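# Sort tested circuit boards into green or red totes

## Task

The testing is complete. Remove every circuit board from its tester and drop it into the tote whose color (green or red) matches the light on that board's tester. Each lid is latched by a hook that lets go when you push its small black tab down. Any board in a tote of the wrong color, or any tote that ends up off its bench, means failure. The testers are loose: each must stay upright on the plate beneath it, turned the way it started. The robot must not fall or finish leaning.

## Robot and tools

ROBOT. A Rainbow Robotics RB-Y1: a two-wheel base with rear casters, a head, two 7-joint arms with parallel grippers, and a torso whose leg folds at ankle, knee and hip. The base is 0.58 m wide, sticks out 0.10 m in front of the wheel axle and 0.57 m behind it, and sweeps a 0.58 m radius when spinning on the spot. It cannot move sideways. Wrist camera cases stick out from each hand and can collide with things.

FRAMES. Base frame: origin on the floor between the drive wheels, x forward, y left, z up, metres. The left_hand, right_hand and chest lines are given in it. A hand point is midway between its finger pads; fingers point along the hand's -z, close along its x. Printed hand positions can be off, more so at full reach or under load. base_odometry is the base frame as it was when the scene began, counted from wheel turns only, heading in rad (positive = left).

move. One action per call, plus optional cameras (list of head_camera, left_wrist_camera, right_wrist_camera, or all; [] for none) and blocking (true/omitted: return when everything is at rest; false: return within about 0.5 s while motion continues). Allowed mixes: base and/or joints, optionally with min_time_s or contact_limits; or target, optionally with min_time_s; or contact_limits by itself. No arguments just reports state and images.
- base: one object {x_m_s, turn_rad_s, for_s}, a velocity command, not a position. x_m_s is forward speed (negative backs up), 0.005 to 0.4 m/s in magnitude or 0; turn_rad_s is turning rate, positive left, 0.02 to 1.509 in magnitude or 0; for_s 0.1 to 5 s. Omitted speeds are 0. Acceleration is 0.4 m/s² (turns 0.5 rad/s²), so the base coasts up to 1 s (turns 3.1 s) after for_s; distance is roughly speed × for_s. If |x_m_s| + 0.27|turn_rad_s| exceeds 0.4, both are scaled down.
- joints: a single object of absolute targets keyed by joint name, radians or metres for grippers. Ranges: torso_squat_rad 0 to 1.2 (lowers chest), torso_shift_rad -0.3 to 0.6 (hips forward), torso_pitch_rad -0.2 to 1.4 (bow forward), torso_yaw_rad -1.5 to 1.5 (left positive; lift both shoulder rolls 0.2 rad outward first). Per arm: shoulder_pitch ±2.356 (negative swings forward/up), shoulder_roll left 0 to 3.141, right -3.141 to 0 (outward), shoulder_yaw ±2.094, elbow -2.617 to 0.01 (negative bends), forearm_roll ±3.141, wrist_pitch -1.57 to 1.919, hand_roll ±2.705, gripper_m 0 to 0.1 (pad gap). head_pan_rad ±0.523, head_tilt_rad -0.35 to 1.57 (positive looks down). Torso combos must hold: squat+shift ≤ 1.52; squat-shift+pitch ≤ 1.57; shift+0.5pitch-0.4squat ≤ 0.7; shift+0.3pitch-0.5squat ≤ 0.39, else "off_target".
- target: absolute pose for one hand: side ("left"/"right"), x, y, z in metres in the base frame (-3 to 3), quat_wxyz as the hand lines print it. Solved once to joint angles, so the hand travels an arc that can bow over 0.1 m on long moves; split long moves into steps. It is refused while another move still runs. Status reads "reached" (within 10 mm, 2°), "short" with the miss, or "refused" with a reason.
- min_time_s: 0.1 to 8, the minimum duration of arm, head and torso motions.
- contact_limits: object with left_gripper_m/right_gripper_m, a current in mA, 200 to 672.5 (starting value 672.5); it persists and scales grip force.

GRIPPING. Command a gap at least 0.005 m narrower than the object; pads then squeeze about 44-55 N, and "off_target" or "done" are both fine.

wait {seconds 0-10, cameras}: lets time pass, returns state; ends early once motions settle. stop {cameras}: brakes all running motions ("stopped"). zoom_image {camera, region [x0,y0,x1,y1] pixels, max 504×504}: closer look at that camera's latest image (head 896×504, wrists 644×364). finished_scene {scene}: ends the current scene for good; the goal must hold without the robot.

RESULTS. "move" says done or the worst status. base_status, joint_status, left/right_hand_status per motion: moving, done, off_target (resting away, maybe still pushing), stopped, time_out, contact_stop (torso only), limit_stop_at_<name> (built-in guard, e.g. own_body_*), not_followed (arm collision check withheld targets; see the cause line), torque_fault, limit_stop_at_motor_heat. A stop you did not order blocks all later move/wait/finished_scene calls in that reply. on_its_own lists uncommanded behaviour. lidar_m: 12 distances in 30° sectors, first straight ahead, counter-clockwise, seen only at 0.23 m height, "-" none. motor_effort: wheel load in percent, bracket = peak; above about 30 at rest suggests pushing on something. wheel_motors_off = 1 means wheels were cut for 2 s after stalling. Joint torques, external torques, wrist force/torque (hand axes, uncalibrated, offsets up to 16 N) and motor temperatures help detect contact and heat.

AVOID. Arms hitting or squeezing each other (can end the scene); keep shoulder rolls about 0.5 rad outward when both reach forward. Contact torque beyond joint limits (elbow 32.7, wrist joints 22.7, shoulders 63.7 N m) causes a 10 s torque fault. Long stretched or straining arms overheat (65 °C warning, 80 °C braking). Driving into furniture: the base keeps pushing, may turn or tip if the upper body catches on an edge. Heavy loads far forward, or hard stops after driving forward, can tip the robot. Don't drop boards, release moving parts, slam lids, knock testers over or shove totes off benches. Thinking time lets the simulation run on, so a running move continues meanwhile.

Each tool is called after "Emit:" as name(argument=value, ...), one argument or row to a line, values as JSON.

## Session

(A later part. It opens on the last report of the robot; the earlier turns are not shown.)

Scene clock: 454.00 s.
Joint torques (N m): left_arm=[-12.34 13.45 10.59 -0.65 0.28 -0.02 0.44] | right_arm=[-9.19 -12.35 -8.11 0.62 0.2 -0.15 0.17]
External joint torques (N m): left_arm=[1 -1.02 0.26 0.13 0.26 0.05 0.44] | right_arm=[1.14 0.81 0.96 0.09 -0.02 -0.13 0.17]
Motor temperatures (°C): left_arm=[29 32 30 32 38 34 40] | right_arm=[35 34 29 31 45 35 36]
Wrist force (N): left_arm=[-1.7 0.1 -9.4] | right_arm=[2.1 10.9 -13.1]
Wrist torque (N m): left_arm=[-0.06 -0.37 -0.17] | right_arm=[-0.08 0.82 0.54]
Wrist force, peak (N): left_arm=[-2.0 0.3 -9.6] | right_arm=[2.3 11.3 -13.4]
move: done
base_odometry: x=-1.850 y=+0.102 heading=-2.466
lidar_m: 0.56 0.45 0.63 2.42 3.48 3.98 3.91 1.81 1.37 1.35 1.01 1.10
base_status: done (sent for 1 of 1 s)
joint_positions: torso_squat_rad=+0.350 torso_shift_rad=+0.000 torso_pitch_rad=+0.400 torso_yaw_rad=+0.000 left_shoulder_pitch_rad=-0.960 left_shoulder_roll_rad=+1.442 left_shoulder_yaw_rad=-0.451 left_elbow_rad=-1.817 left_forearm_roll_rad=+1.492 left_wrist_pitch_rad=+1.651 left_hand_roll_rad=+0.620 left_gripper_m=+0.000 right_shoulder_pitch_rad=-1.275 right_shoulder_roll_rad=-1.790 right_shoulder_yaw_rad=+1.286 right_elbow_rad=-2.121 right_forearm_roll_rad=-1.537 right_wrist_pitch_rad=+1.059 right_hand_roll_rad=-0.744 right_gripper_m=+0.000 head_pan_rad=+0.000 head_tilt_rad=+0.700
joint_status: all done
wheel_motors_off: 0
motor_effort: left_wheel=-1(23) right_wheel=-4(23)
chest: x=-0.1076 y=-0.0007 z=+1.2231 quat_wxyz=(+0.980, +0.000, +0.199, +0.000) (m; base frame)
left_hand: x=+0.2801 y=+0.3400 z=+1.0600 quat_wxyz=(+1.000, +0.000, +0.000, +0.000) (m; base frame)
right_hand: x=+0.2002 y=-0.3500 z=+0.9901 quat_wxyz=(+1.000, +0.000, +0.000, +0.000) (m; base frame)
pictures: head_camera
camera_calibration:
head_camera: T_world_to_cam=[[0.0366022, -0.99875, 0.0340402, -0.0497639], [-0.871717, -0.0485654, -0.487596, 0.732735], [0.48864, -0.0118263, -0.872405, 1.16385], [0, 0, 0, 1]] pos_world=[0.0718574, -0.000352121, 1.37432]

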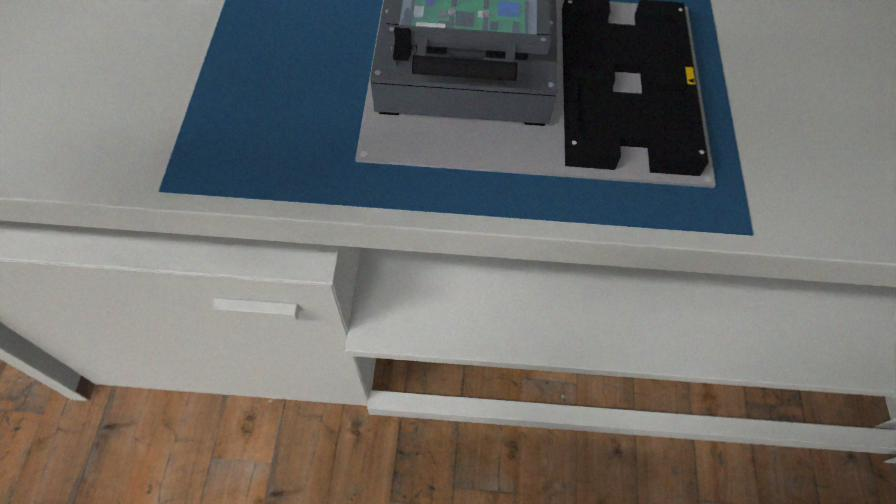

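Emit:
move(
  base={"turn_rad_s":-0.03,"for_s":1},
  cameras=[],
)

Emit:
move(
  base={"x_m_s":0.184,"for_s":1},
  cameras=["head_camera"],
)

Scene clock: 466.03 s.
Joint torques (N m): left_arm=[-12.42 13.04 10.46 -0.67 0.23 -0.08 0.47] | right_arm=[-9.23 -12.52 -8.05 0.56 0.09 -0.09 0.13]
External joint torques (N m): left_arm=[0.91 -1.43 0.14 0.11 0.21 0 0.47] | right_arm=[1.1 0.65 1.02 0.03 -0.13 -0.07 0.13]
Motor temperatures (°C): left_arm=[29 32 30 32 38 34 40] | right_arm=[35 34 29 31 45 35 36]
Wrist force (N): left_arm=[-1.5 0.1 -9.3] | right_arm=[2.3 10.6 -12.7]
Wrist torque (N m): left_arm=[-0.08 -0.33 -0.17] | right_arm=[-0.06 0.85 0.53]
Wrist force, peak (N): left_arm=[-1.9 0.1 -9.6] | right_arm=[2.2 11.2 -13.4]
move: done
base_odometry: x=-1.850 y=+0.102 heading=-2.495
lidar_m: 0.62 0.46 0.60 2.34 3.44 4.07 3.91 1.85 1.40 1.35 1.00 1.11
base_status: done (sent for 1 of 1 s)
joint_positions: torso_squat_rad=+0.350 torso_shift_rad=+0.000 torso_pitch_rad=+0.400 torso_yaw_rad=+0.000 left_shoulder_pitch_rad=-0.960 left_shoulder_roll_rad=+1.442 left_shoulder_yaw_rad=-0.451 left_elbow_rad=-1.817 left_forearm_roll_rad=+1.492 left_wrist_pitch_rad=+1.651 left_hand_roll_rad=+0.620 left_gripper_m=+0.000 right_shoulder_pitch_rad=-1.275 right_shoulder_roll_rad=-1.790 right_shoulder_yaw_rad=+1.286 right_elbow_rad=-2.121 right_forearm_roll_rad=-1.537 right_wrist_pitch_rad=+1.059 right_hand_roll_rad=-0.744 right_gripper_m=+0.000 head_pan_rad=+0.000 head_tilt_rad=+0.700
joint_status: not commanded
wheel_motors_off: 0
motor_effort: left_wheel=-2(15) right_wheel=-5(20)
chest: x=-0.1076 y=-0.0007 z=+1.2231 quat_wxyz=(+0.980, +0.000, +0.199, +0.000) (m; base frame)
left_hand: x=+0.2801 y=+0.3400 z=+1.0600 quat_wxyz=(+1.000, +0.000, +0.000, +0.000) (m; base frame)
right_hand: x=+0.2002 y=-0.3500 z=+0.9901 quat_wxyz=(+1.000, +0.000, +0.000, +0.000) (m; base frame)
pictures: none
No camera images: "cameras" was empty.

Scene clock: 467.80 s.
Joint torques (N m): left_arm=[-12.35 13.42 10.57 -0.7 0.24 -0.02 0.49] | right_arm=[-9.26 -12.39 -8.36 0.49 0.18 -0.06 0.16]
External joint torques (N m): left_arm=[0.98 -1.06 0.25 0.08 0.22 0.06 0.49] | right_arm=[1.07 0.77 0.7 -0.04 -0.04 -0.04 0.16]
Motor temperatures (°C): left_arm=[29 32 30 32 38 34 40] | right_arm=[35 34 29 31 45 35 36]
Wrist force (N): left_arm=[-1.8 0.3 -9.4] | right_arm=[2.0 10.6 -13.4]
Wrist torque (N m): left_arm=[-0.08 -0.36 -0.15] | right_arm=[-0.04 0.83 0.53]
Wrist force, peak (N): left_arm=[-1.6 -0.2 -9.8] | right_arm=[2.6 11.1 -13.1]
move: done
base_odometry: x=-1.997 y=-0.009 heading=-2.496
lidar_m: 0.61 0.28 0.35 1.18 3.44 4.25 4.09 1.86 1.40 0.95 0.97 0.92
base_status: done (sent for 1 of 1 s)
joint_positions: torso_squat_rad=+0.350 torso_shift_rad=+0.000 torso_pitch_rad=+0.400 torso_yaw_rad=+0.000 left_shoulder_pitch_rad=-0.960 left_shoulder_roll_rad=+1.442 left_shoulder_yaw_rad=-0.451 left_elbow_rad=-1.817 left_forearm_roll_rad=+1.492 left_wrist_pitch_rad=+1.651 left_hand_roll_rad=+0.620 left_gripper_m=+0.000 right_shoulder_pitch_rad=-1.275 right_shoulder_roll_rad=-1.790 right_shoulder_yaw_rad=+1.286 right_elbow_rad=-2.121 right_forearm_roll_rad=-1.537 right_wrist_pitch_rad=+1.059 right_hand_roll_rad=-0.744 right_gripper_m=+0.000 head_pan_rad=+0.000 head_tilt_rad=+0.700
joint_status: not commanded
wheel_motors_off: 0
motor_effort: left_wheel=-5(29) right_wheel=-1(26)
chest: x=-0.1075 y=-0.0007 z=+1.2231 quat_wxyz=(+0.980, +0.000, +0.199, +0.000) (m; base frame)
left_hand: x=+0.2802 y=+0.3400 z=+1.0600 quat_wxyz=(+1.000, +0.000, +0.000, +0.000) (m; base frame)
right_hand: x=+0.2002 y=-0.3500 z=+0.9900 quat_wxyz=(+1.000, +0.000, +0.000, +0.000) (m; base frame)
pictures: head_camera
camera_calibration:
head_camera: T_world_to_cam=[[0.0366041, -0.99875, 0.0340355, -0.0497601], [-0.871762, -0.0485636, -0.487516, 0.732677], [0.48856, -0.0118258, -0.87245, 1.16386], [0, 0, 0, 1]] pos_world=[0.0719273, -0.00035294, 1.3743]

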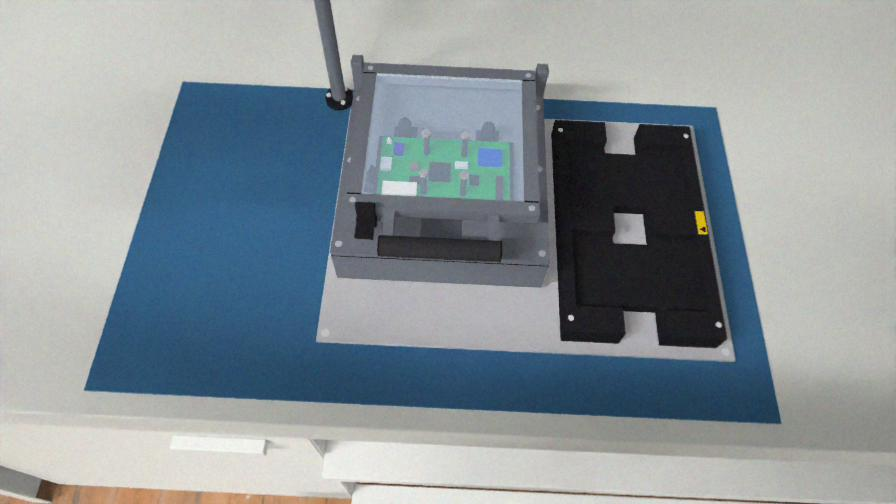

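Emit:
move(
  target={"side":"left","x":0.3,"y":0.071,"z":1.06,"quat_wxyz":[1,0,0,0]},
  min_time_s=1.5,
  cameras=[],
)

Emit:
move(
  target={"side":"left","x":0.307,"y":0.071,"z":1.0,"quat_wxyz":[1,0,0,0]},
  min_time_s=1,
  cameras=["left_wrist_camera","head_camera"],
)

Scene clock: 477.27 s.
Joint torques (N m): left_arm=[-19.12 5.65 8.63 -1.44 0.22 0.28 0.07] | right_arm=[-9.14 -12.16 -8.29 0.46 0.13 -0.11 0.19]
External joint torques (N m): left_arm=[0.79 -0.48 -0.8 1.38 0.18 0.33 0.07] | right_arm=[1.19 1 0.77 -0.06 -0.09 -0.09 0.19]
Motor temperatures (°C): left_arm=[29 32 30 32 38 34 40] | right_arm=[35 34 29 31 45 35 36]
Wrist force (N): left_arm=[-1.7 0.0 -9.4] | right_arm=[2.0 10.9 -12.9]
Wrist torque (N m): left_arm=[-0.09 -0.37 -0.21] | right_arm=[-0.09 0.81 0.53]
Wrist force, peak (N): left_arm=[-1.7 0.1 -9.7] | right_arm=[2.1 10.9 -13.5]
move: done
base_odometry: x=-1.997 y=-0.009 heading=-2.496
lidar_m: 0.62 0.29 0.34 1.17 3.43 4.24 4.09 1.86 1.40 0.96 0.96 0.93
base_status: not commanded
joint_positions: torso_squat_rad=+0.350 torso_shift_rad=+0.000 torso_pitch_rad=+0.400 torso_yaw_rad=+0.000 left_shoulder_pitch_rad=-1.505 left_shoulder_roll_rad=+0.706 left_shoulder_yaw_rad=-0.778 left_elbow_rad=-1.664 left_forearm_roll_rad=+1.272 left_wrist_pitch_rad=+1.882 left_hand_roll_rad=+1.193 left_gripper_m=+0.000 right_shoulder_pitch_rad=-1.275 right_shoulder_roll_rad=-1.790 right_shoulder_yaw_rad=+1.286 right_elbow_rad=-2.121 right_forearm_roll_rad=-1.537 right_wrist_pitch_rad=+1.059 right_hand_roll_rad=-0.744 right_gripper_m=+0.000 head_pan_rad=+0.000 head_tilt_rad=+0.700
joint_status: all done
wheel_motors_off: 0
motor_effort: left_wheel=-5(5) right_wheel=+1(3)
chest: x=-0.1076 y=-0.0007 z=+1.2231 quat_wxyz=(+0.980, +0.000, +0.199, +0.000) (m; base frame)
left_hand: x=+0.3000 y=+0.0710 z=+1.0601 quat_wxyz=(+1.000, +0.000, +0.000, +0.000) (m; base frame)
left_hand_status: reached (checked arc, planned for 1.5 s): 0 mm and 0.0 deg off.
right_hand: x=+0.2002 y=-0.3500 z=+0.9900 quat_wxyz=(+1.000, +0.000, +0.000, +0.000) (m; base frame)
pictures: none
No camera images: "cameras" was empty.

Scene clock: 478.60 s.
Joint torques (N m): left_arm=[-17.87 4.14 8.31 -2.35 0.18 -0.35 -0.27] | right_arm=[-9.18 -12.46 -8.09 0.62 0.09 -0.13 0.18]
External joint torques (N m): left_arm=[1.98 -1.72 -1.02 1.25 0.14 -0.29 -0.27] | right_arm=[1.15 0.7 0.98 0.09 -0.13 -0.11 0.18]
Motor temperatures (°C): left_arm=[29 32 30 32 38 34 40] | right_arm=[35 34 29 31 45 35 36]
Wrist force (N): left_arm=[-1.7 0.2 -9.2] | right_arm=[2.3 10.8 -13.0]
Wrist torque (N m): left_arm=[-0.09 -0.41 -0.22] | right_arm=[-0.07 0.85 0.52]
Wrist force, peak (N): left_arm=[-1.7 0.4 -9.6] | right_arm=[2.3 11.1 -13.4]
move: done
base_odometry: x=-1.997 y=-0.009 heading=-2.496
lidar_m: 0.62 0.29 0.34 1.18 3.45 4.25 4.09 1.86 1.39 0.96 0.98 0.93
base_status: not commanded
joint_positions: torso_squat_rad=+0.350 torso_shift_rad=+0.000 torso_pitch_rad=+0.400 torso_yaw_rad=+0.000 left_shoulder_pitch_rad=-1.416 left_shoulder_roll_rad=+0.674 left_shoulder_yaw_rad=-0.847 left_elbow_rad=-1.599 left_forearm_roll_rad=+1.166 left_wrist_pitch_rad=+1.760 left_hand_roll_rad=+1.130 left_gripper_m=+0.000 right_shoulder_pitch_rad=-1.275 right_shoulder_roll_rad=-1.790 right_shoulder_yaw_rad=+1.286 right_elbow_rad=-2.121 right_forearm_roll_rad=-1.537 right_wrist_pitch_rad=+1.059 right_hand_roll_rad=-0.744 right_gripper_m=+0.000 head_pan_rad=+0.000 head_tilt_rad=+0.700
joint_status: all done
wheel_motors_off: 0
motor_effort: left_wheel=-4(5) right_wheel=+1(2)
chest: x=-0.1076 y=-0.0007 z=+1.2231 quat_wxyz=(+0.980, +0.000, +0.199, +0.000) (m; base frame)
left_hand: x=+0.3068 y=+0.0714 z=+1.0005 quat_wxyz=(+1.000, +0.000, -0.001, +0.000) (m; base frame)
left_hand_status: reached (checked arc, planned for 1.0 s): 1 mm and 0.1 deg off.
right_hand: x=+0.2002 y=-0.3500 z=+0.9900 quat_wxyz=(+1.000, +0.000, +0.000, +0.000) (m; base frame)
pictures: head_camera, left_wrist_camera
camera_calibration:
head_camera: T_world_to_cam=[[0.036595, -0.998751, 0.0340243, -0.0497555], [-0.871723, -0.0485512, -0.487588, 0.732723], [0.488631, -0.0118165, -0.872411, 1.16385], [0, 0, 0, 1]] pos_world=[0.0718581, -0.000366101, 1.37432]
left_wrist_camera: T_world_to_cam=[[0.99982, 0.0156324, -0.0107863, -0.298365], [0.0189093, -0.872449, 0.48834, -0.397793], [-0.0017766, -0.488456, -0.872587, 0.977452], [0, 0, 0, 1]] pos_world=[0.30757, 0.135052, 1.04395]

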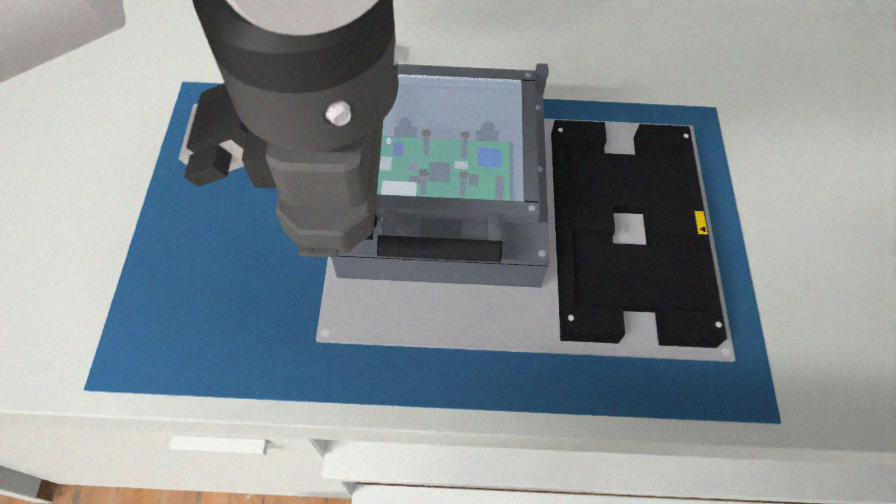

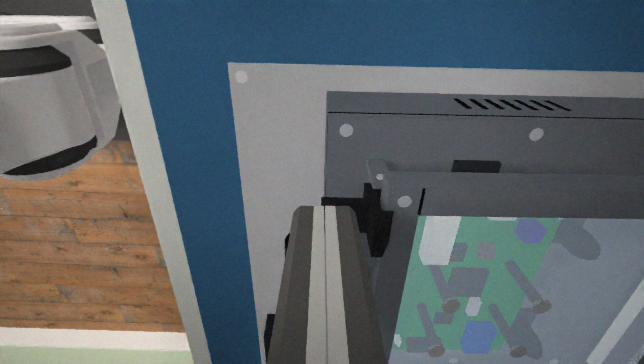

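Emit:
move(
  target={"side":"left","x":0.307,"y":0.07,"z":0.98,"quat_wxyz":[1,0,0,0]},
  min_time_s=1,
  cameras=["left_wrist_camera"],
)

Emit:
move(
  target={"side":"left","x":0.307,"y":0.07,"z":0.968,"quat_wxyz":[1,0,0,0]},
  min_time_s=1.2,
  cameras=["left_wrist_camera","head_camera"],
)

Scene clock: 487.80 s.
Joint torques (N m): left_arm=[-17.52 3.94 8 -2.39 0 -0.36 -0.25] | right_arm=[-9.06 -12.42 -8.2 0.57 0.03 -0.1 0.19]
External joint torques (N m): left_arm=[2.27 -1.76 -1.24 1.44 -0.04 -0.31 -0.25] | right_arm=[1.27 0.74 0.86 0.05 -0.19 -0.08 0.19]
Motor temperatures (°C): left_arm=[29 32 30 32 38 34 40] | right_arm=[35 34 29 31 45 35 36]
Wrist force (N): left_arm=[-1.8 0.4 -9.3] | right_arm=[2.2 10.7 -12.9]
Wrist torque (N m): left_arm=[-0.11 -0.44 -0.20] | right_arm=[-0.06 0.84 0.54]
Wrist force, peak (N): left_arm=[-1.8 0.4 -9.6] | right_arm=[2.0 11.0 -13.4]
move: done
base_odometry: x=-1.997 y=-0.009 heading=-2.496
lidar_m: 0.62 0.29 0.33 1.18 3.43 4.25 4.08 1.87 1.40 0.96 0.96 0.92
base_status: not commanded
joint_positions: torso_squat_rad=+0.350 torso_shift_rad=+0.000 torso_pitch_rad=+0.400 torso_yaw_rad=+0.000 left_shoulder_pitch_rad=-1.389 left_shoulder_roll_rad=+0.657 left_shoulder_yaw_rad=-0.871 left_elbow_rad=-1.571 left_forearm_roll_rad=+1.134 left_wrist_pitch_rad=+1.718 left_hand_roll_rad=+1.114 left_gripper_m=+0.000 right_shoulder_pitch_rad=-1.275 right_shoulder_roll_rad=-1.790 right_shoulder_yaw_rad=+1.286 right_elbow_rad=-2.121 right_forearm_roll_rad=-1.537 right_wrist_pitch_rad=+1.059 right_hand_roll_rad=-0.744 right_gripper_m=+0.000 head_pan_rad=+0.000 head_tilt_rad=+0.700
joint_status: all done
wheel_motors_off: 0
motor_effort: left_wheel=-3(5) right_wheel=+0(2)
chest: x=-0.1076 y=-0.0007 z=+1.2231 quat_wxyz=(+0.980, +0.000, +0.199, +0.000) (m; base frame)
left_hand: x=+0.3072 y=+0.0701 z=+0.9803 quat_wxyz=(+1.000, +0.000, +0.000, +0.000) (m; base frame)
left_hand_status: reached (checked arc, planned for 1.0 s): 0 mm and 0.0 deg off.
right_hand: x=+0.2002 y=-0.3500 z=+0.9900 quat_wxyz=(+1.000, +0.000, +0.000, +0.000) (m; base frame)
pictures: left_wrist_camera
camera_calibration:
left_wrist_camera: T_world_to_cam=[[0.999809, 0.0156475, -0.0117511, -0.298048], [0.0193946, -0.87228, 0.488623, -0.389571], [-0.00260455, -0.488757, -0.872416, 0.959292], [0, 0, 0, 1]] pos_world=[0.308045, 0.133709, 1.02375]

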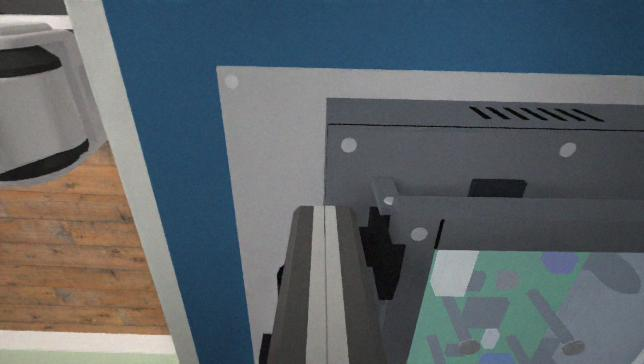

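Scene clock: 489.33 s.
Joint torques (N m): left_arm=[-1.71 0.21 -3.44 4.52 -2.81 -4.8 -0.25] | right_arm=[-9.18 -12.38 -8.06 0.57 0.17 -0.07 0.09]
External joint torques (N m): left_arm=[18.06 -5.43 -12.64 8.44 -2.84 -4.73 -0.25] | right_arm=[1.17 0.76 1.02 0.03 -0.06 -0.05 0.09]
Motor temperatures (°C): left_arm=[29 32 30 32 38 34 40] | right_arm=[35 34 29 31 45 35 36]
Wrist force (N): left_arm=[-22.6 12.2 55.0] | right_arm=[2.1 11.2 -12.8]
Wrist torque (N m): left_arm=[-0.07 -0.28 -0.22] | right_arm=[-0.10 0.85 0.54]
Wrist force, peak (N): left_arm=[-22.7 12.4 55.9] | right_arm=[2.2 11.1 -13.2]
move: done
base_odometry: x=-1.997 y=-0.009 heading=-2.496
lidar_m: 0.61 0.29 0.34 1.17 3.43 4.24 4.09 1.86 1.40 0.97 0.97 0.93
base_status: not commanded
joint_positions: torso_squat_rad=+0.350 torso_shift_rad=-0.001 torso_pitch_rad=+0.398 torso_yaw_rad=+0.000 left_shoulder_pitch_rad=-1.376 left_shoulder_roll_rad=+0.651 left_shoulder_yaw_rad=-0.881 left_elbow_rad=-1.559 left_forearm_roll_rad=+1.116 left_wrist_pitch_rad=+1.695 left_hand_roll_rad=+1.105 left_gripper_m=+0.000 right_shoulder_pitch_rad=-1.275 right_shoulder_roll_rad=-1.790 right_shoulder_yaw_rad=+1.286 right_elbow_rad=-2.121 right_forearm_roll_rad=-1.537 right_wrist_pitch_rad=+1.059 right_hand_roll_rad=-0.744 right_gripper_m=+0.000 head_pan_rad=+0.000 head_tilt_rad=+0.700
joint_status: all done
wheel_motors_off: 0
motor_effort: left_wheel=-2(5) right_wheel=+0(2)
chest: x=-0.1088 y=-0.0007 z=+1.2233 quat_wxyz=(+0.980, +0.000, +0.198, +0.000) (m; base frame)
left_hand: x=+0.3074 y=+0.0697 z=+0.9723 quat_wxyz=(+1.000, -0.001, -0.004, +0.000) (m; base frame)
left_hand_status: reached (checked arc, planned for 1.2 s): 4 mm and 0.4 deg off.
right_hand: x=+0.1995 y=-0.3499 z=+0.9909 quat_wxyz=(+1.000, +0.000, -0.001, +0.000) (m; base frame)
pictures: head_camera, left_wrist_camera
camera_calibration:
head_camera: T_world_to_cam=[[0.0367279, -0.998745, 0.0340401, -0.0497016], [-0.870599, -0.0487016, -0.489576, 0.734289], [0.49062, -0.0116542, -0.871296, 1.16351], [0, 0, 0, 1]] pos_world=[0.0702581, -0.000318445, 1.37494]
left_wrist_camera: T_world_to_cam=[[0.999881, 0.014611, -0.00502772, -0.304813], [0.0151984, -0.871288, 0.490537, -0.386639], [0.00278662, -0.490554, -0.871406, 0.949587], [0, 0, 0, 1]] pos_world=[0.308007, 0.133404, 1.0156]

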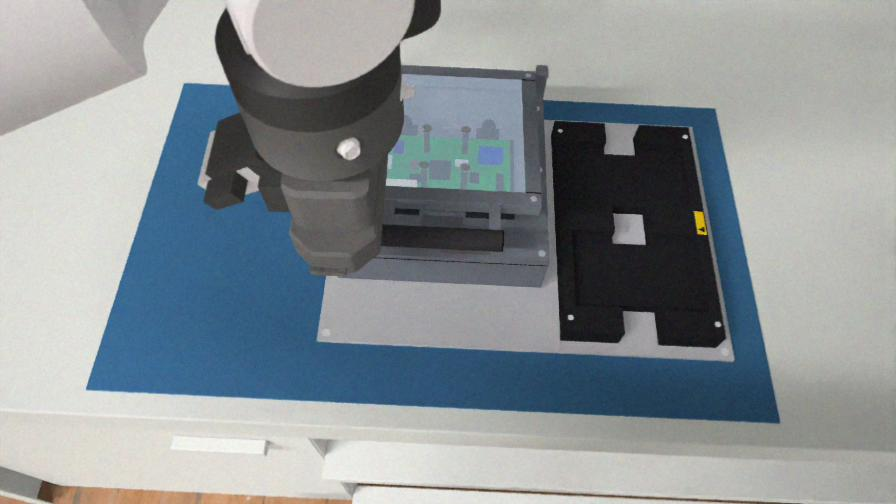

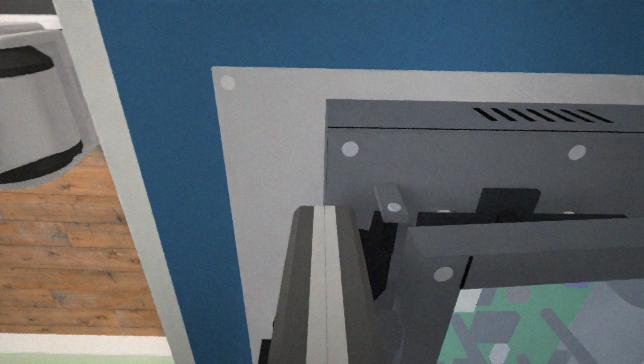

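Emit:
move(
  target={"side":"left","x":0.3,"y":0.071,"z":1.02,"quat_wxyz":[1,0,0,0]},
  min_time_s=1,
  cameras=[],
)

Emit:
move(
  target={"side":"left","x":0.28,"y":0.34,"z":1.06,"quat_wxyz":[1,0,0,0]},
  min_time_s=1.2,
  cameras=[],
)

Emit:
move(
  target={"side":"right","x":0.27,"y":-0.2,"z":1.12,"quat_wxyz":[1,0,0,0]},
  min_time_s=1,
  cameras=["head_camera"],
)

Emit:
move(
  target={"side":"right","x":0.263,"y":-0.08,"z":1.09,"quat_wxyz":[0.924,0,-0.383,0]},
  min_time_s=1,
  cameras=[],
)

Emit:
move(
  target={"side":"right","x":0.225,"y":-0.025,"z":1.0,"quat_wxyz":[0.924,0,-0.383,0]},
  min_time_s=1,
  cameras=[],
)

Emit:
move(
  target={"side":"right","x":0.223,"y":-0.02,"z":0.94,"quat_wxyz":[0.924,0,-0.383,0]},
  min_time_s=1,
  cameras=["head_camera","right_wrist_camera"],
)

Scene clock: 503.70 s.
Joint torques (N m): left_arm=[-19.4 6.78 10.45 -3.65 0.43 0.21 0.37] | right_arm=[-9.29 -12.44 -8.49 0.62 0.19 -0.1 0.14]
External joint torques (N m): left_arm=[0.35 0.88 1.06 -0.27 0.38 0.26 0.37] | right_arm=[1.04 0.72 0.58 0.09 -0.03 -0.08 0.14]
Motor temperatures (°C): left_arm=[29 31 30 32 38 34 40] | right_arm=[35 34 29 31 45 35 36]
Wrist force (N): left_arm=[-1.6 0.5 -9.3] | right_arm=[2.0 10.8 -13.2]
Wrist torque (N m): left_arm=[-0.15 -0.38 -0.16] | right_arm=[-0.07 0.80 0.52]
Wrist force, peak (N): left_arm=[-22.3 12.1 55.4] | right_arm=[2.1 11.1 -13.4]
move: done
base_odometry: x=-1.997 y=-0.009 heading=-2.496
lidar_m: 0.61 0.29 0.34 1.17 3.44 4.24 4.09 1.85 1.40 0.96 0.97 0.93
base_status: not commanded
joint_positions: torso_squat_rad=+0.350 torso_shift_rad=+0.000 torso_pitch_rad=+0.400 torso_yaw_rad=+0.000 left_shoulder_pitch_rad=-1.436 left_shoulder_roll_rad=+0.687 left_shoulder_yaw_rad=-0.826 left_elbow_rad=-1.639 left_forearm_roll_rad=+1.201 left_wrist_pitch_rad=+1.803 left_hand_roll_rad=+1.161 left_gripper_m=+0.000 right_shoulder_pitch_rad=-1.275 right_shoulder_roll_rad=-1.790 right_shoulder_yaw_rad=+1.286 right_elbow_rad=-2.121 right_forearm_roll_rad=-1.537 right_wrist_pitch_rad=+1.059 right_hand_roll_rad=-0.744 right_gripper_m=+0.000 head_pan_rad=+0.000 head_tilt_rad=+0.700
joint_status: all done
wheel_motors_off: 0
motor_effort: left_wheel=-2(3) right_wheel=+2(3)
chest: x=-0.1077 y=-0.0007 z=+1.2231 quat_wxyz=(+0.980, +0.000, +0.198, +0.000) (m; base frame)
left_hand: x=+0.3007 y=+0.0708 z=+1.0188 quat_wxyz=(+1.000, +0.000, +0.001, +0.000) (m; base frame)
left_hand_status: reached (checked arc, planned for 1.0 s): 1 mm and 0.1 deg off.
right_hand: x=+0.2001 y=-0.3500 z=+0.9902 quat_wxyz=(+1.000, +0.000, +0.000, +0.000) (m; base frame)
pictures: none
No camera images: "cameras" was empty.

Scene clock: 505.27 s.
Joint torques (N m): left_arm=[-11.71 13.18 10.92 -1.1 0.05 -0.37 0.36] | right_arm=[-9.42 -12.24 -8.39 0.61 0.07 -0.13 0.16]
External joint torques (N m): left_arm=[1.64 -1.15 0.58 -0.52 0.05 -0.3 0.36] | right_arm=[0.91 0.93 0.67 0.09 -0.15 -0.12 0.16]
Motor temperatures (°C): left_arm=[29 31 30 32 38 34 40] | right_arm=[35 34 29 31 45 35 36]
Wrist force (N): left_arm=[-1.9 0.5 -9.3] | right_arm=[2.6 11.0 -13.1]
Wrist torque (N m): left_arm=[-0.11 -0.39 -0.16] | right_arm=[-0.09 0.87 0.54]
Wrist force, peak (N): left_arm=[-2.2 1.2 -9.8] | right_arm=[2.3 11.1 -13.1]
move: done
base_odometry: x=-1.997 y=-0.009 heading=-2.496
lidar_m: 0.61 0.29 0.34 1.18 3.43 4.24 4.09 1.86 1.40 0.96 0.97 0.93
base_status: not commanded
joint_positions: torso_squat_rad=+0.350 torso_shift_rad=+0.000 torso_pitch_rad=+0.400 torso_yaw_rad=+0.000 left_shoulder_pitch_rad=-0.990 left_shoulder_roll_rad=+1.462 left_shoulder_yaw_rad=-0.496 left_elbow_rad=-1.822 left_forearm_roll_rad=+1.503 left_wrist_pitch_rad=+1.631 left_hand_roll_rad=+0.631 left_gripper_m=+0.000 right_shoulder_pitch_rad=-1.275 right_shoulder_roll_rad=-1.790 right_shoulder_yaw_rad=+1.286 right_elbow_rad=-2.121 right_forearm_roll_rad=-1.537 right_wrist_pitch_rad=+1.059 right_hand_roll_rad=-0.744 right_gripper_m=+0.000 head_pan_rad=+0.000 head_tilt_rad=+0.700
joint_status: all done
wheel_motors_off: 0
motor_effort: left_wheel=-2(4) right_wheel=+2(4)
chest: x=-0.1076 y=-0.0007 z=+1.2231 quat_wxyz=(+0.980, +0.000, +0.199, +0.000) (m; base frame)
left_hand: x=+0.2804 y=+0.3401 z=+1.0609 quat_wxyz=(+1.000, +0.005, -0.001, +0.001) (m; base frame)
left_hand_status: reached (checked arc, planned for 1.2 s): 1 mm and 0.6 deg off.
right_hand: x=+0.2002 y=-0.3500 z=+0.9901 quat_wxyz=(+1.000, +0.000, +0.000, +0.000) (m; base frame)
pictures: none
No camera images: "cameras" was empty.

Scene clock: 506.63 s.
Joint torques (N m): left_arm=[-11.75 13.38 10.63 -0.9 0.1 -0.28 0.31] | right_arm=[-15.67 -6.76 -10.31 1.87 -0.11 -0.23 -0.04]
External joint torques (N m): left_arm=[1.61 -0.95 0.28 -0.32 0.1 -0.22 0.31] | right_arm=[1.76 1.42 0.26 0.61 -0.35 -0.23 -0.04]
Motor temperatures (°C): left_arm=[29 31 30 32 38 34 40] | right_arm=[35 34 29 31 45 35 36]
Wrist force (N): left_arm=[-1.4 0.2 -9.6] | right_arm=[2.3 10.6 -13.3]
Wrist torque (N m): left_arm=[-0.08 -0.34 -0.16] | right_arm=[-0.02 0.87 0.52]
Wrist force, peak (N): left_arm=[-1.9 0.5 -9.7] | right_arm=[2.4 11.2 -13.5]
move: done
base_odometry: x=-1.997 y=-0.009 heading=-2.496
lidar_m: 0.61 0.28 0.35 1.18 3.44 4.24 4.09 1.86 1.40 0.97 0.97 0.93
base_status: not commanded
joint_positions: torso_squat_rad=+0.350 torso_shift_rad=+0.000 torso_pitch_rad=+0.400 torso_yaw_rad=+0.000 left_shoulder_pitch_rad=-0.990 left_shoulder_roll_rad=+1.462 left_shoulder_yaw_rad=-0.496 left_elbow_rad=-1.822 left_forearm_roll_rad=+1.503 left_wrist_pitch_rad=+1.631 left_hand_roll_rad=+0.631 left_gripper_m=+0.000 right_shoulder_pitch_rad=-1.713 right_shoulder_roll_rad=-1.344 right_shoulder_yaw_rad=+1.062 right_elbow_rad=-1.946 right_forearm_roll_rad=-1.720 right_wrist_pitch_rad=+1.622 right_hand_roll_rad=-1.081 right_gripper_m=+0.000 head_pan_rad=+0.000 head_tilt_rad=+0.700
joint_status: all done
wheel_motors_off: 0
motor_effort: left_wheel=-2(3) right_wheel=+3(4)
chest: x=-0.1076 y=-0.0007 z=+1.2231 quat_wxyz=(+0.980, +0.000, +0.199, +0.000) (m; base frame)
left_hand: x=+0.2804 y=+0.3400 z=+1.0609 quat_wxyz=(+1.000, +0.005, -0.001, +0.001) (m; base frame)
right_hand: x=+0.2700 y=-0.2000 z=+1.1202 quat_wxyz=(+1.000, +0.000, +0.000, +0.000) (m; base frame)
right_hand_status: reached (checked arc, planned for 1.0 s): 0 mm and 0.0 deg off.
pictures: head_camera
camera_calibration:
head_camera: T_world_to_cam=[[0.0366133, -0.998749, 0.0340537, -0.0497694], [-0.871667, -0.0485828, -0.487684, 0.732811], [0.488728, -0.0118278, -0.872356, 1.16383], [0, 0, 0, 1]] pos_world=[0.0717939, -0.000339586, 1.37435]

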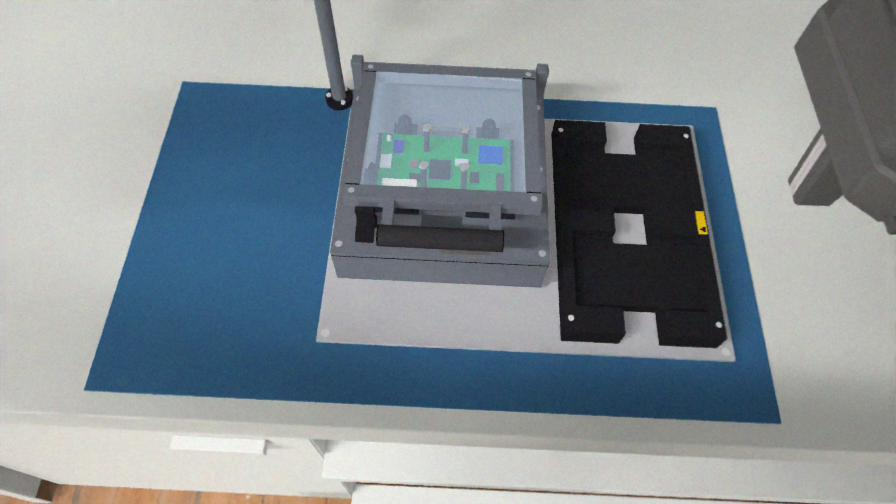

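Scene clock: 506.93 s.
Joint torques (N m): left_arm=[-11.94 13.32 10.73 -0.91 0.08 -0.35 0.24] | right_arm=[-15.6 -6.95 -10.24 1.94 -0.23 -0.09 -0.11]
External joint torques (N m): left_arm=[1.42 -1.01 0.38 -0.32 0.07 -0.28 0.24] | right_arm=[1.82 1.23 0.33 0.68 -0.47 -0.08 -0.11]
Motor temperatures (°C): left_arm=[29 31 30 32 38 34 40] | right_arm=[35 34 29 31 45 35 36]
Wrist force (N): left_arm=[-1.9 0.1 -9.2] | right_arm=[2.0 10.8 -13.4]
Wrist torque (N m): left_arm=[-0.04 -0.39 -0.18] | right_arm=[-0.05 0.83 0.52]
Wrist force, peak (N): left_arm=[-1.6 0.3 -9.7] | right_arm=[1.9 11.1 -13.3]
move: refused
base_odometry: x=-1.997 y=-0.009 heading=-2.496
lidar_m: 0.61 0.28 0.34 1.18 3.44 4.24 4.09 1.86 1.40 0.96 0.97 0.92
base_status: not commanded
joint_positions: torso_squat_rad=+0.350 torso_shift_rad=+0.000 torso_pitch_rad=+0.400 torso_yaw_rad=+0.000 left_shoulder_pitch_rad=-0.990 left_shoulder_roll_rad=+1.462 left_shoulder_yaw_rad=-0.496 left_elbow_rad=-1.822 left_forearm_roll_rad=+1.503 left_wrist_pitch_rad=+1.631 left_hand_roll_rad=+0.631 left_gripper_m=+0.000 right_shoulder_pitch_rad=-1.713 right_shoulder_roll_rad=-1.344 right_shoulder_yaw_rad=+1.062 right_elbow_rad=-1.946 right_forearm_roll_rad=-1.720 right_wrist_pitch_rad=+1.622 right_hand_roll_rad=-1.081 right_gripper_m=+0.000 head_pan_rad=+0.000 head_tilt_rad=+0.700
joint_status: not commanded
wheel_motors_off: 0
motor_effort: left_wheel=-3(3) right_wheel=+2(4)
chest: x=-0.1076 y=-0.0007 z=+1.2231 quat_wxyz=(+0.980, +0.000, +0.199, +0.000) (m; base frame)
left_hand: x=+0.2804 y=+0.3400 z=+1.0609 quat_wxyz=(+1.000, +0.005, -0.001, +0.001) (m; base frame)
right_hand: x=+0.2700 y=-0.2000 z=+1.1202 quat_wxyz=(+1.000, +0.000, +0.000, +0.000) (m; base frame)
right_hand_status: refused: the posture found for that pose stands 18 mm from the torso (limit 20 mm). Nothing moved. The solve starts from where the arm stands: from another posture it may find a clear one.
pictures: none
No camera images: "cameras" was empty.

not run: a stop that you did not command came earlier in this reply.

not run: a stop that you did not command came earlier in this reply.

Emit:
move(
  base={"x_m_s":-0.04,"for_s":0.2},
  cameras=[],
)

Emit:
move(
  target={"side":"right","x":0.27,"y":-0.08,"z":1.09,"quat_wxyz":[0.924,0,-0.383,0]},
  min_time_s=1,
  cameras=[],
)

Emit:
move(
  target={"side":"right","x":0.232,"y":-0.035,"z":1.0,"quat_wxyz":[0.924,0,-0.383,0]},
  min_time_s=1,
  cameras=[],
)

Emit:
move(
  target={"side":"right","x":0.23,"y":-0.03,"z":0.94,"quat_wxyz":[0.924,0,-0.383,0]},
  min_time_s=1,
  cameras=["head_camera","right_wrist_camera"],
)

Scene clock: 515.53 s.
Joint torques (N m): left_arm=[-11.82 13.36 10.71 -0.88 0.12 -0.31 0.36] | right_arm=[-15.74 -6.96 -10.1 1.49 -0.06 -0.15 0.04]
External joint torques (N m): left_arm=[1.54 -0.97 0.37 -0.29 0.11 -0.24 0.36] | right_arm=[1.69 1.22 0.47 0.24 -0.3 -0.15 0.03]
Motor temperatures (°C): left_arm=[29 32 30 32 38 34 40] | right_arm=[35 34 29 31 45 35 36]
Wrist force (N): left_arm=[-1.9 0.1 -9.3] | right_arm=[2.2 10.9 -13.5]
Wrist torque (N m): left_arm=[-0.06 -0.38 -0.17] | right_arm=[-0.07 0.85 0.53]
Wrist force, peak (N): left_arm=[-1.4 0.3 -9.8] | right_arm=[2.5 11.0 -13.9]
move: done
base_odometry: x=-1.990 y=-0.004 heading=-2.496
lidar_m: 0.61 0.30 0.35 2.31 3.44 4.24 4.08 1.86 1.40 0.96 0.97 0.93
base_status: done (sent for 0.2 of 0.2 s)
joint_positions: torso_squat_rad=+0.350 torso_shift_rad=+0.000 torso_pitch_rad=+0.400 torso_yaw_rad=+0.000 left_shoulder_pitch_rad=-0.990 left_shoulder_roll_rad=+1.462 left_shoulder_yaw_rad=-0.496 left_elbow_rad=-1.822 left_forearm_roll_rad=+1.503 left_wrist_pitch_rad=+1.631 left_hand_roll_rad=+0.631 left_gripper_m=+0.000 right_shoulder_pitch_rad=-1.713 right_shoulder_roll_rad=-1.344 right_shoulder_yaw_rad=+1.062 right_elbow_rad=-1.945 right_forearm_roll_rad=-1.720 right_wrist_pitch_rad=+1.622 right_hand_roll_rad=-1.081 right_gripper_m=+0.000 head_pan_rad=+0.000 head_tilt_rad=+0.700
joint_status: not commanded
wheel_motors_off: 0
motor_effort: left_wheel=-1(20) right_wheel=+2(18)
chest: x=-0.1076 y=-0.0007 z=+1.2231 quat_wxyz=(+0.980, +0.000, +0.199, +0.000) (m; base frame)
left_hand: x=+0.2804 y=+0.3400 z=+1.0609 quat_wxyz=(+1.000, +0.005, -0.001, +0.001) (m; base frame)
right_hand: x=+0.2701 y=-0.2000 z=+1.1202 quat_wxyz=(+1.000, +0.000, +0.000, +0.000) (m; base frame)
pictures: none
No camera images: "cameras" was empty.

Scene clock: 516.90 s.
Joint torques (N m): left_arm=[-11.91 13.1 10.66 -1 0.13 -0.32 0.35] | right_arm=[-16.57 -5.55 -7.98 -0.74 0.88 0.54 0.41]
External joint torques (N m): left_arm=[1.45 -1.23 0.31 -0.41 0.13 -0.26 0.35] | right_arm=[0.02 0.16 1.15 0.29 -0.6 -0.01 0.37]
Motor temperatures (°C): left_arm=[29 32 30 32 38 34 40] | right_arm=[35 34 29 31 45 35 36]
Wrist force (N): left_arm=[-1.6 0.2 -9.7] | right_arm=[-2.5 10.8 -11.7]
Wrist torque (N m): left_arm=[-0.07 -0.35 -0.17] | right_arm=[-0.07 0.58 0.50]
Wrist force, peak (N): left_arm=[-1.6 0.2 -9.7] | right_arm=[0.8 12.0 -13.6]
move: done
base_odometry: x=-1.990 y=-0.004 heading=-2.496
lidar_m: 0.61 0.30 0.36 2.32 3.44 4.24 4.07 1.86 1.40 0.96 0.97 0.93
base_status: not commanded
joint_positions: torso_squat_rad=+0.350 torso_shift_rad=+0.000 torso_pitch_rad=+0.400 torso_yaw_rad=+0.000 left_shoulder_pitch_rad=-0.990 left_shoulder_roll_rad=+1.462 left_shoulder_yaw_rad=-0.496 left_elbow_rad=-1.822 left_forearm_roll_rad=+1.503 left_wrist_pitch_rad=+1.631 left_hand_roll_rad=+0.631 left_gripper_m=+0.000 right_shoulder_pitch_rad=-1.757 right_shoulder_roll_rad=-0.942 right_shoulder_yaw_rad=+1.376 right_elbow_rad=-2.468 right_forearm_roll_rad=-0.686 right_wrist_pitch_rad=+1.772 right_hand_roll_rad=-1.953 right_gripper_m=+0.000 head_pan_rad=+0.000 head_tilt_rad=+0.700
joint_status: all done
wheel_motors_off: 0
motor_effort: left_wheel=+0(2) right_wheel=+3(4)
chest: x=-0.1076 y=-0.0007 z=+1.2231 quat_wxyz=(+0.980, +0.000, +0.199, +0.000) (m; base frame)
left_hand: x=+0.2804 y=+0.3400 z=+1.0609 quat_wxyz=(+1.000, +0.005, -0.001, +0.001) (m; base frame)
right_hand: x=+0.2700 y=-0.0799 z=+1.0901 quat_wxyz=(+0.924, +0.000, -0.383, +0.000) (m; base frame)
right_hand_status: reached (checked arc, planned for 1.0 s): 0 mm and 0.0 deg off.
pictures: none
No camera images: "cameras" was empty.

Scene clock: 518.23 s.
Joint torques (N m): left_arm=[-11.93 13.34 10.83 -0.88 0.12 -0.22 0.31] | right_arm=[-14.03 -2.53 -7.61 -2.33 1.23 0.9 -0.07]
External joint torques (N m): left_arm=[1.43 -0.99 0.48 -0.29 0.11 -0.15 0.31] | right_arm=[2.19 1.57 1.04 1.09 -0.12 0.13 -0.11]
Motor temperatures (°C): left_arm=[29 32 30 32 38 34 40] | right_arm=[35 34 29 31 45 35 36]
Wrist force (N): left_arm=[-1.6 0.5 -9.7] | right_arm=[-2.7 11.0 -11.4]
Wrist torque (N m): left_arm=[-0.11 -0.35 -0.16] | right_arm=[-0.12 0.57 0.47]
Wrist force, peak (N): left_arm=[-1.8 0.0 -9.7] | right_arm=[-2.5 11.2 -11.6]
move: done
base_odometry: x=-1.990 y=-0.004 heading=-2.496
lidar_m: 0.62 0.29 0.36 2.32 3.43 4.24 4.08 1.86 1.40 0.96 0.98 0.93
base_status: not commanded
joint_positions: torso_squat_rad=+0.350 torso_shift_rad=+0.000 torso_pitch_rad=+0.400 torso_yaw_rad=+0.000 left_shoulder_pitch_rad=-0.990 left_shoulder_roll_rad=+1.462 left_shoulder_yaw_rad=-0.496 left_elbow_rad=-1.822 left_forearm_roll_rad=+1.503 left_wrist_pitch_rad=+1.631 left_hand_roll_rad=+0.631 left_gripper_m=+0.000 right_shoulder_pitch_rad=-1.633 right_shoulder_roll_rad=-0.624 right_shoulder_yaw_rad=+1.615 right_elbow_rad=-2.317 right_forearm_roll_rad=-0.422 right_wrist_pitch_rad=+1.858 right_hand_roll_rad=-2.124 right_gripper_m=+0.000 head_pan_rad=+0.000 head_tilt_rad=+0.700
joint_status: all done
wheel_motors_off: 0
motor_effort: left_wheel=-1(2) right_wheel=+1(4)
chest: x=-0.1076 y=-0.0007 z=+1.2231 quat_wxyz=(+0.980, +0.000, +0.199, +0.000) (m; base frame)
left_hand: x=+0.2804 y=+0.3400 z=+1.0609 quat_wxyz=(+1.000, +0.005, -0.001, +0.001) (m; base frame)
right_hand: x=+0.2319 y=-0.0352 z=+1.0005 quat_wxyz=(+0.924, +0.000, -0.383, +0.000) (m; base frame)
right_hand_status: reached (checked arc, planned for 1.0 s): 1 mm and 0.0 deg off.
pictures: none
No camera images: "cameras" was empty.

Scene clock: 519.57 s.
Joint torques (N m): left_arm=[-11.91 13.19 10.83 -0.85 0.13 -0.27 0.31] | right_arm=[-13.75 -1.44 -6.99 -3 1.32 0.62 -0.24]
External joint torques (N m): left_arm=[1.45 -1.14 0.48 -0.26 0.12 -0.21 0.31] | right_arm=[2.19 1.93 1.31 1.1 -0.02 -0.2 -0.28]
Motor temperatures (°C): left_arm=[29 32 30 32 38 34 40] | right_arm=[35 34 29 31 45 35 36]
Wrist force (N): left_arm=[-1.8 0.4 -9.2] | right_arm=[-2.2 10.6 -11.5]
Wrist torque (N m): left_arm=[-0.10 -0.38 -0.15] | right_arm=[-0.05 0.59 0.51]
Wrist force, peak (N): left_arm=[-1.7 0.3 -9.8] | right_arm=[-1.8 10.9 -11.9]
move: done
base_odometry: x=-1.990 y=-0.004 heading=-2.496
lidar_m: 0.61 0.30 0.35 2.32 3.43 4.24 4.08 1.85 1.39 0.96 0.98 0.93
base_status: not commanded
joint_positions: torso_squat_rad=+0.350 torso_shift_rad=+0.000 torso_pitch_rad=+0.400 torso_yaw_rad=+0.000 left_shoulder_pitch_rad=-0.990 left_shoulder_roll_rad=+1.462 left_shoulder_yaw_rad=-0.496 left_elbow_rad=-1.822 left_forearm_roll_rad=+1.503 left_wrist_pitch_rad=+1.631 left_hand_roll_rad=+0.631 left_gripper_m=+0.000 right_shoulder_pitch_rad=-1.547 right_shoulder_roll_rad=-0.548 right_shoulder_yaw_rad=+1.743 right_elbow_rad=-2.154 right_forearm_roll_rad=-0.281 right_wrist_pitch_rad=+1.761 right_hand_roll_rad=-2.165 right_gripper_m=+0.000 head_pan_rad=+0.000 head_tilt_rad=+0.700
joint_status: all done
wheel_motors_off: 0
motor_effort: left_wheel=+0(2) right_wheel=+1(3)
chest: x=-0.1076 y=-0.0007 z=+1.2231 quat_wxyz=(+0.980, +0.000, +0.199, +0.000) (m; base frame)
left_hand: x=+0.2804 y=+0.3400 z=+1.0609 quat_wxyz=(+1.000, +0.005, -0.001, +0.001) (m; base frame)
right_hand: x=+0.2302 y=-0.0300 z=+0.9403 quat_wxyz=(+0.924, +0.000, -0.383, +0.000) (m; base frame)
right_hand_status: reached (checked arc, planned for 1.0 s): 0 mm and 0.0 deg off.
pictures: head_camera, right_wrist_camera
camera_calibration:
head_camera: T_world_to_cam=[[0.0365947, -0.998751, 0.0340167, -0.0497446], [-0.871677, -0.0485483, -0.48767, 0.7328], [0.488712, -0.0118055, -0.872365, 1.16383], [0, 0, 0, 1]] pos_world=[0.0718062, -0.000366661, 1.37434]
right_wrist_camera: T_world_to_cam=[[-0.694092, 0.0204773, -0.719595, 0.839492], [-0.306732, 0.895905, 0.321356, -0.171453], [0.651269, 0.443774, -0.615559, 0.513855], [0, 0, 0, 1]] pos_world=[0.195436, -0.0916207, 0.9755]

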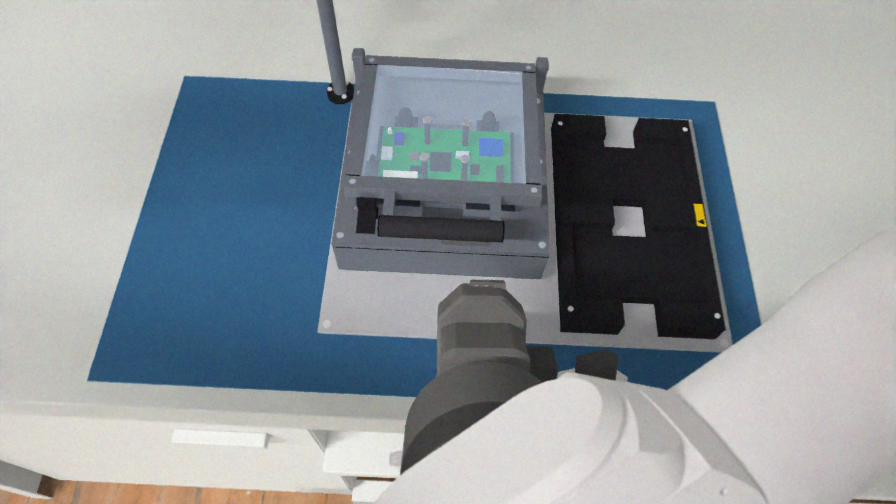

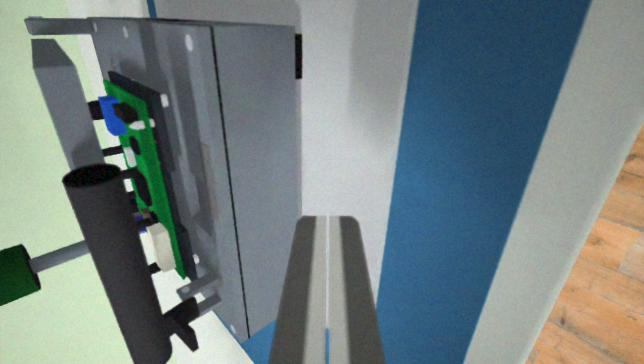

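Emit:
move(
  target={"side":"right","x":0.299,"y":-0.022,"z":0.94,"quat_wxyz":[0.924,0,-0.383,0]},
  min_time_s=1.2,
  cameras=["head_camera"],
)

Emit:
move(
  target={"side":"right","x":0.311,"y":-0.022,"z":0.995,"quat_wxyz":[0.924,0,-0.383,0]},
  min_time_s=1.2,
  cameras=["head_camera"],
)

Scene clock: 528.97 s.
Joint torques (N m): left_arm=[-12.05 13.1 10.7 -0.75 0.17 -0.26 0.36] | right_arm=[-24.49 -9.99 -13.27 2.93 4.61 1.79 0.49]
External joint torques (N m): left_arm=[1.31 -1.23 0.36 -0.16 0.17 -0.19 0.36] | right_arm=[-6.09 -5.48 -3.94 5.8 3.17 1.13 0.45]
Motor temperatures (°C): left_arm=[29 32 30 32 38 34 40] | right_arm=[35 34 29 31 45 35 36]
Wrist force (N): left_arm=[-1.8 0.1 -9.2] | right_arm=[-16.2 10.0 3.1]
Wrist torque (N m): left_arm=[-0.05 -0.39 -0.17] | right_arm=[-0.25 0.92 0.35]
Wrist force, peak (N): left_arm=[-1.7 0.5 -9.6] | right_arm=[-21.8 4.7 10.8]
move: done
base_odometry: x=-1.990 y=-0.004 heading=-2.496
lidar_m: 0.61 0.29 0.35 2.31 3.44 4.23 4.08 1.86 1.40 0.97 0.98 0.93
base_status: not commanded
joint_positions: torso_squat_rad=+0.350 torso_shift_rad=+0.000 torso_pitch_rad=+0.400 torso_yaw_rad=+0.000 left_shoulder_pitch_rad=-0.990 left_shoulder_roll_rad=+1.462 left_shoulder_yaw_rad=-0.496 left_elbow_rad=-1.822 left_forearm_roll_rad=+1.503 left_wrist_pitch_rad=+1.631 left_hand_roll_rad=+0.631 left_gripper_m=+0.000 right_shoulder_pitch_rad=-1.592 right_shoulder_roll_rad=-0.593 right_shoulder_yaw_rad=+1.674 right_elbow_rad=-1.956 right_forearm_roll_rad=-0.345 right_wrist_pitch_rad=+1.536 right_hand_roll_rad=-2.036 right_gripper_m=+0.000 head_pan_rad=+0.000 head_tilt_rad=+0.700
joint_status: all done
wheel_motors_off: 0
motor_effort: left_wheel=+1(3) right_wheel=+5(7)
chest: x=-0.1078 y=-0.0008 z=+1.2231 quat_wxyz=(+0.980, +0.000, +0.198, +0.000) (m; base frame)
left_hand: x=+0.2803 y=+0.3400 z=+1.0610 quat_wxyz=(+1.000, +0.005, -0.001, +0.001) (m; base frame)
right_hand: x=+0.2973 y=-0.0216 z=+0.9390 quat_wxyz=(+0.924, +0.000, -0.381, +0.001) (m; base frame)
right_hand_status: reached (checked arc, planned for 1.2 s): 2 mm and 0.2 deg off.
pictures: head_camera
camera_calibration:
head_camera: T_world_to_cam=[[0.0365511, -0.998753, 0.0339924, -0.0497438], [-0.871585, -0.0485007, -0.487839, 0.732867], [0.488879, -0.0117963, -0.872272, 1.16384], [0, 0, 0, 1]] pos_world=[0.0715989, -0.000408331, 1.37439]

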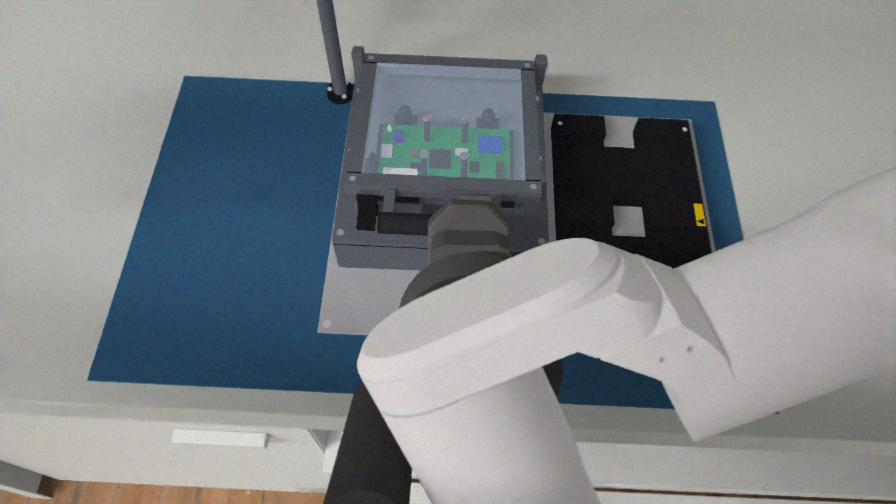

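Scene clock: 530.50 s.
Joint torques (N m): left_arm=[-12.14 13.28 10.65 -0.82 0.13 -0.29 0.33] | right_arm=[-20.89 -8.16 -11.52 -1.02 1.81 1.55 0.42]
External joint torques (N m): left_arm=[1.22 -1.05 0.31 -0.23 0.12 -0.22 0.33] | right_arm=[-1.88 -2.88 -1.57 1.1 0.32 0.98 0.37]
Motor temperatures (°C): left_arm=[29 32 30 32 38 34 40] | right_arm=[35 34 29 31 45 35 36]
Wrist force (N): left_arm=[-1.7 0.4 -9.3] | right_arm=[-8.2 12.2 -11.0]
Wrist torque (N m): left_arm=[-0.09 -0.37 -0.16] | right_arm=[-0.09 0.55 0.43]
Wrist force, peak (N): left_arm=[-1.6 0.3 -9.6] | right_arm=[-18.5 11.9 -1.8]
move: done
base_odometry: x=-1.990 y=-0.004 heading=-2.496
lidar_m: 0.62 0.29 0.36 2.31 3.43 4.23 4.08 1.86 1.40 0.97 0.97 0.93
base_status: not commanded
joint_positions: torso_squat_rad=+0.350 torso_shift_rad=+0.000 torso_pitch_rad=+0.400 torso_yaw_rad=+0.000 left_shoulder_pitch_rad=-0.990 left_shoulder_roll_rad=+1.462 left_shoulder_yaw_rad=-0.496 left_elbow_rad=-1.822 left_forearm_roll_rad=+1.503 left_wrist_pitch_rad=+1.631 left_hand_roll_rad=+0.631 left_gripper_m=+0.000 right_shoulder_pitch_rad=-1.686 right_shoulder_roll_rad=-0.667 right_shoulder_yaw_rad=+1.573 right_elbow_rad=-2.046 right_forearm_roll_rad=-0.474 right_wrist_pitch_rad=+1.580 right_hand_roll_rad=-1.969 right_gripper_m=+0.000 head_pan_rad=+0.000 head_tilt_rad=+0.700
joint_status: all done
wheel_motors_off: 0
motor_effort: left_wheel=+0(2) right_wheel=+4(7)
chest: x=-0.1076 y=-0.0008 z=+1.2231 quat_wxyz=(+0.980, +0.000, +0.199, +0.000) (m; base frame)
left_hand: x=+0.2804 y=+0.3400 z=+1.0609 quat_wxyz=(+1.000, +0.005, -0.001, +0.001) (m; base frame)
right_hand: x=+0.3106 y=-0.0216 z=+0.9944 quat_wxyz=(+0.924, +0.000, -0.383, +0.001) (m; base frame)
right_hand_status: reached (checked arc, planned for 1.2 s): 1 mm and 0.1 deg off.
pictures: head_camera
camera_calibration:
head_camera: T_world_to_cam=[[0.0365676, -0.998753, 0.0339909, -0.0497418], [-0.87166, -0.0485125, -0.487703, 0.732802], [0.488744, -0.0117944, -0.872347, 1.16384], [0, 0, 0, 1]] pos_world=[0.0717552, -0.000403009, 1.37435]

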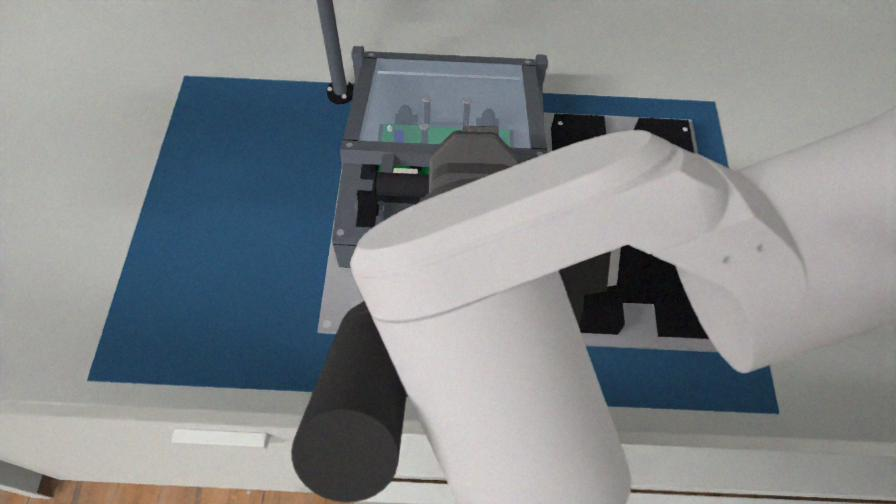

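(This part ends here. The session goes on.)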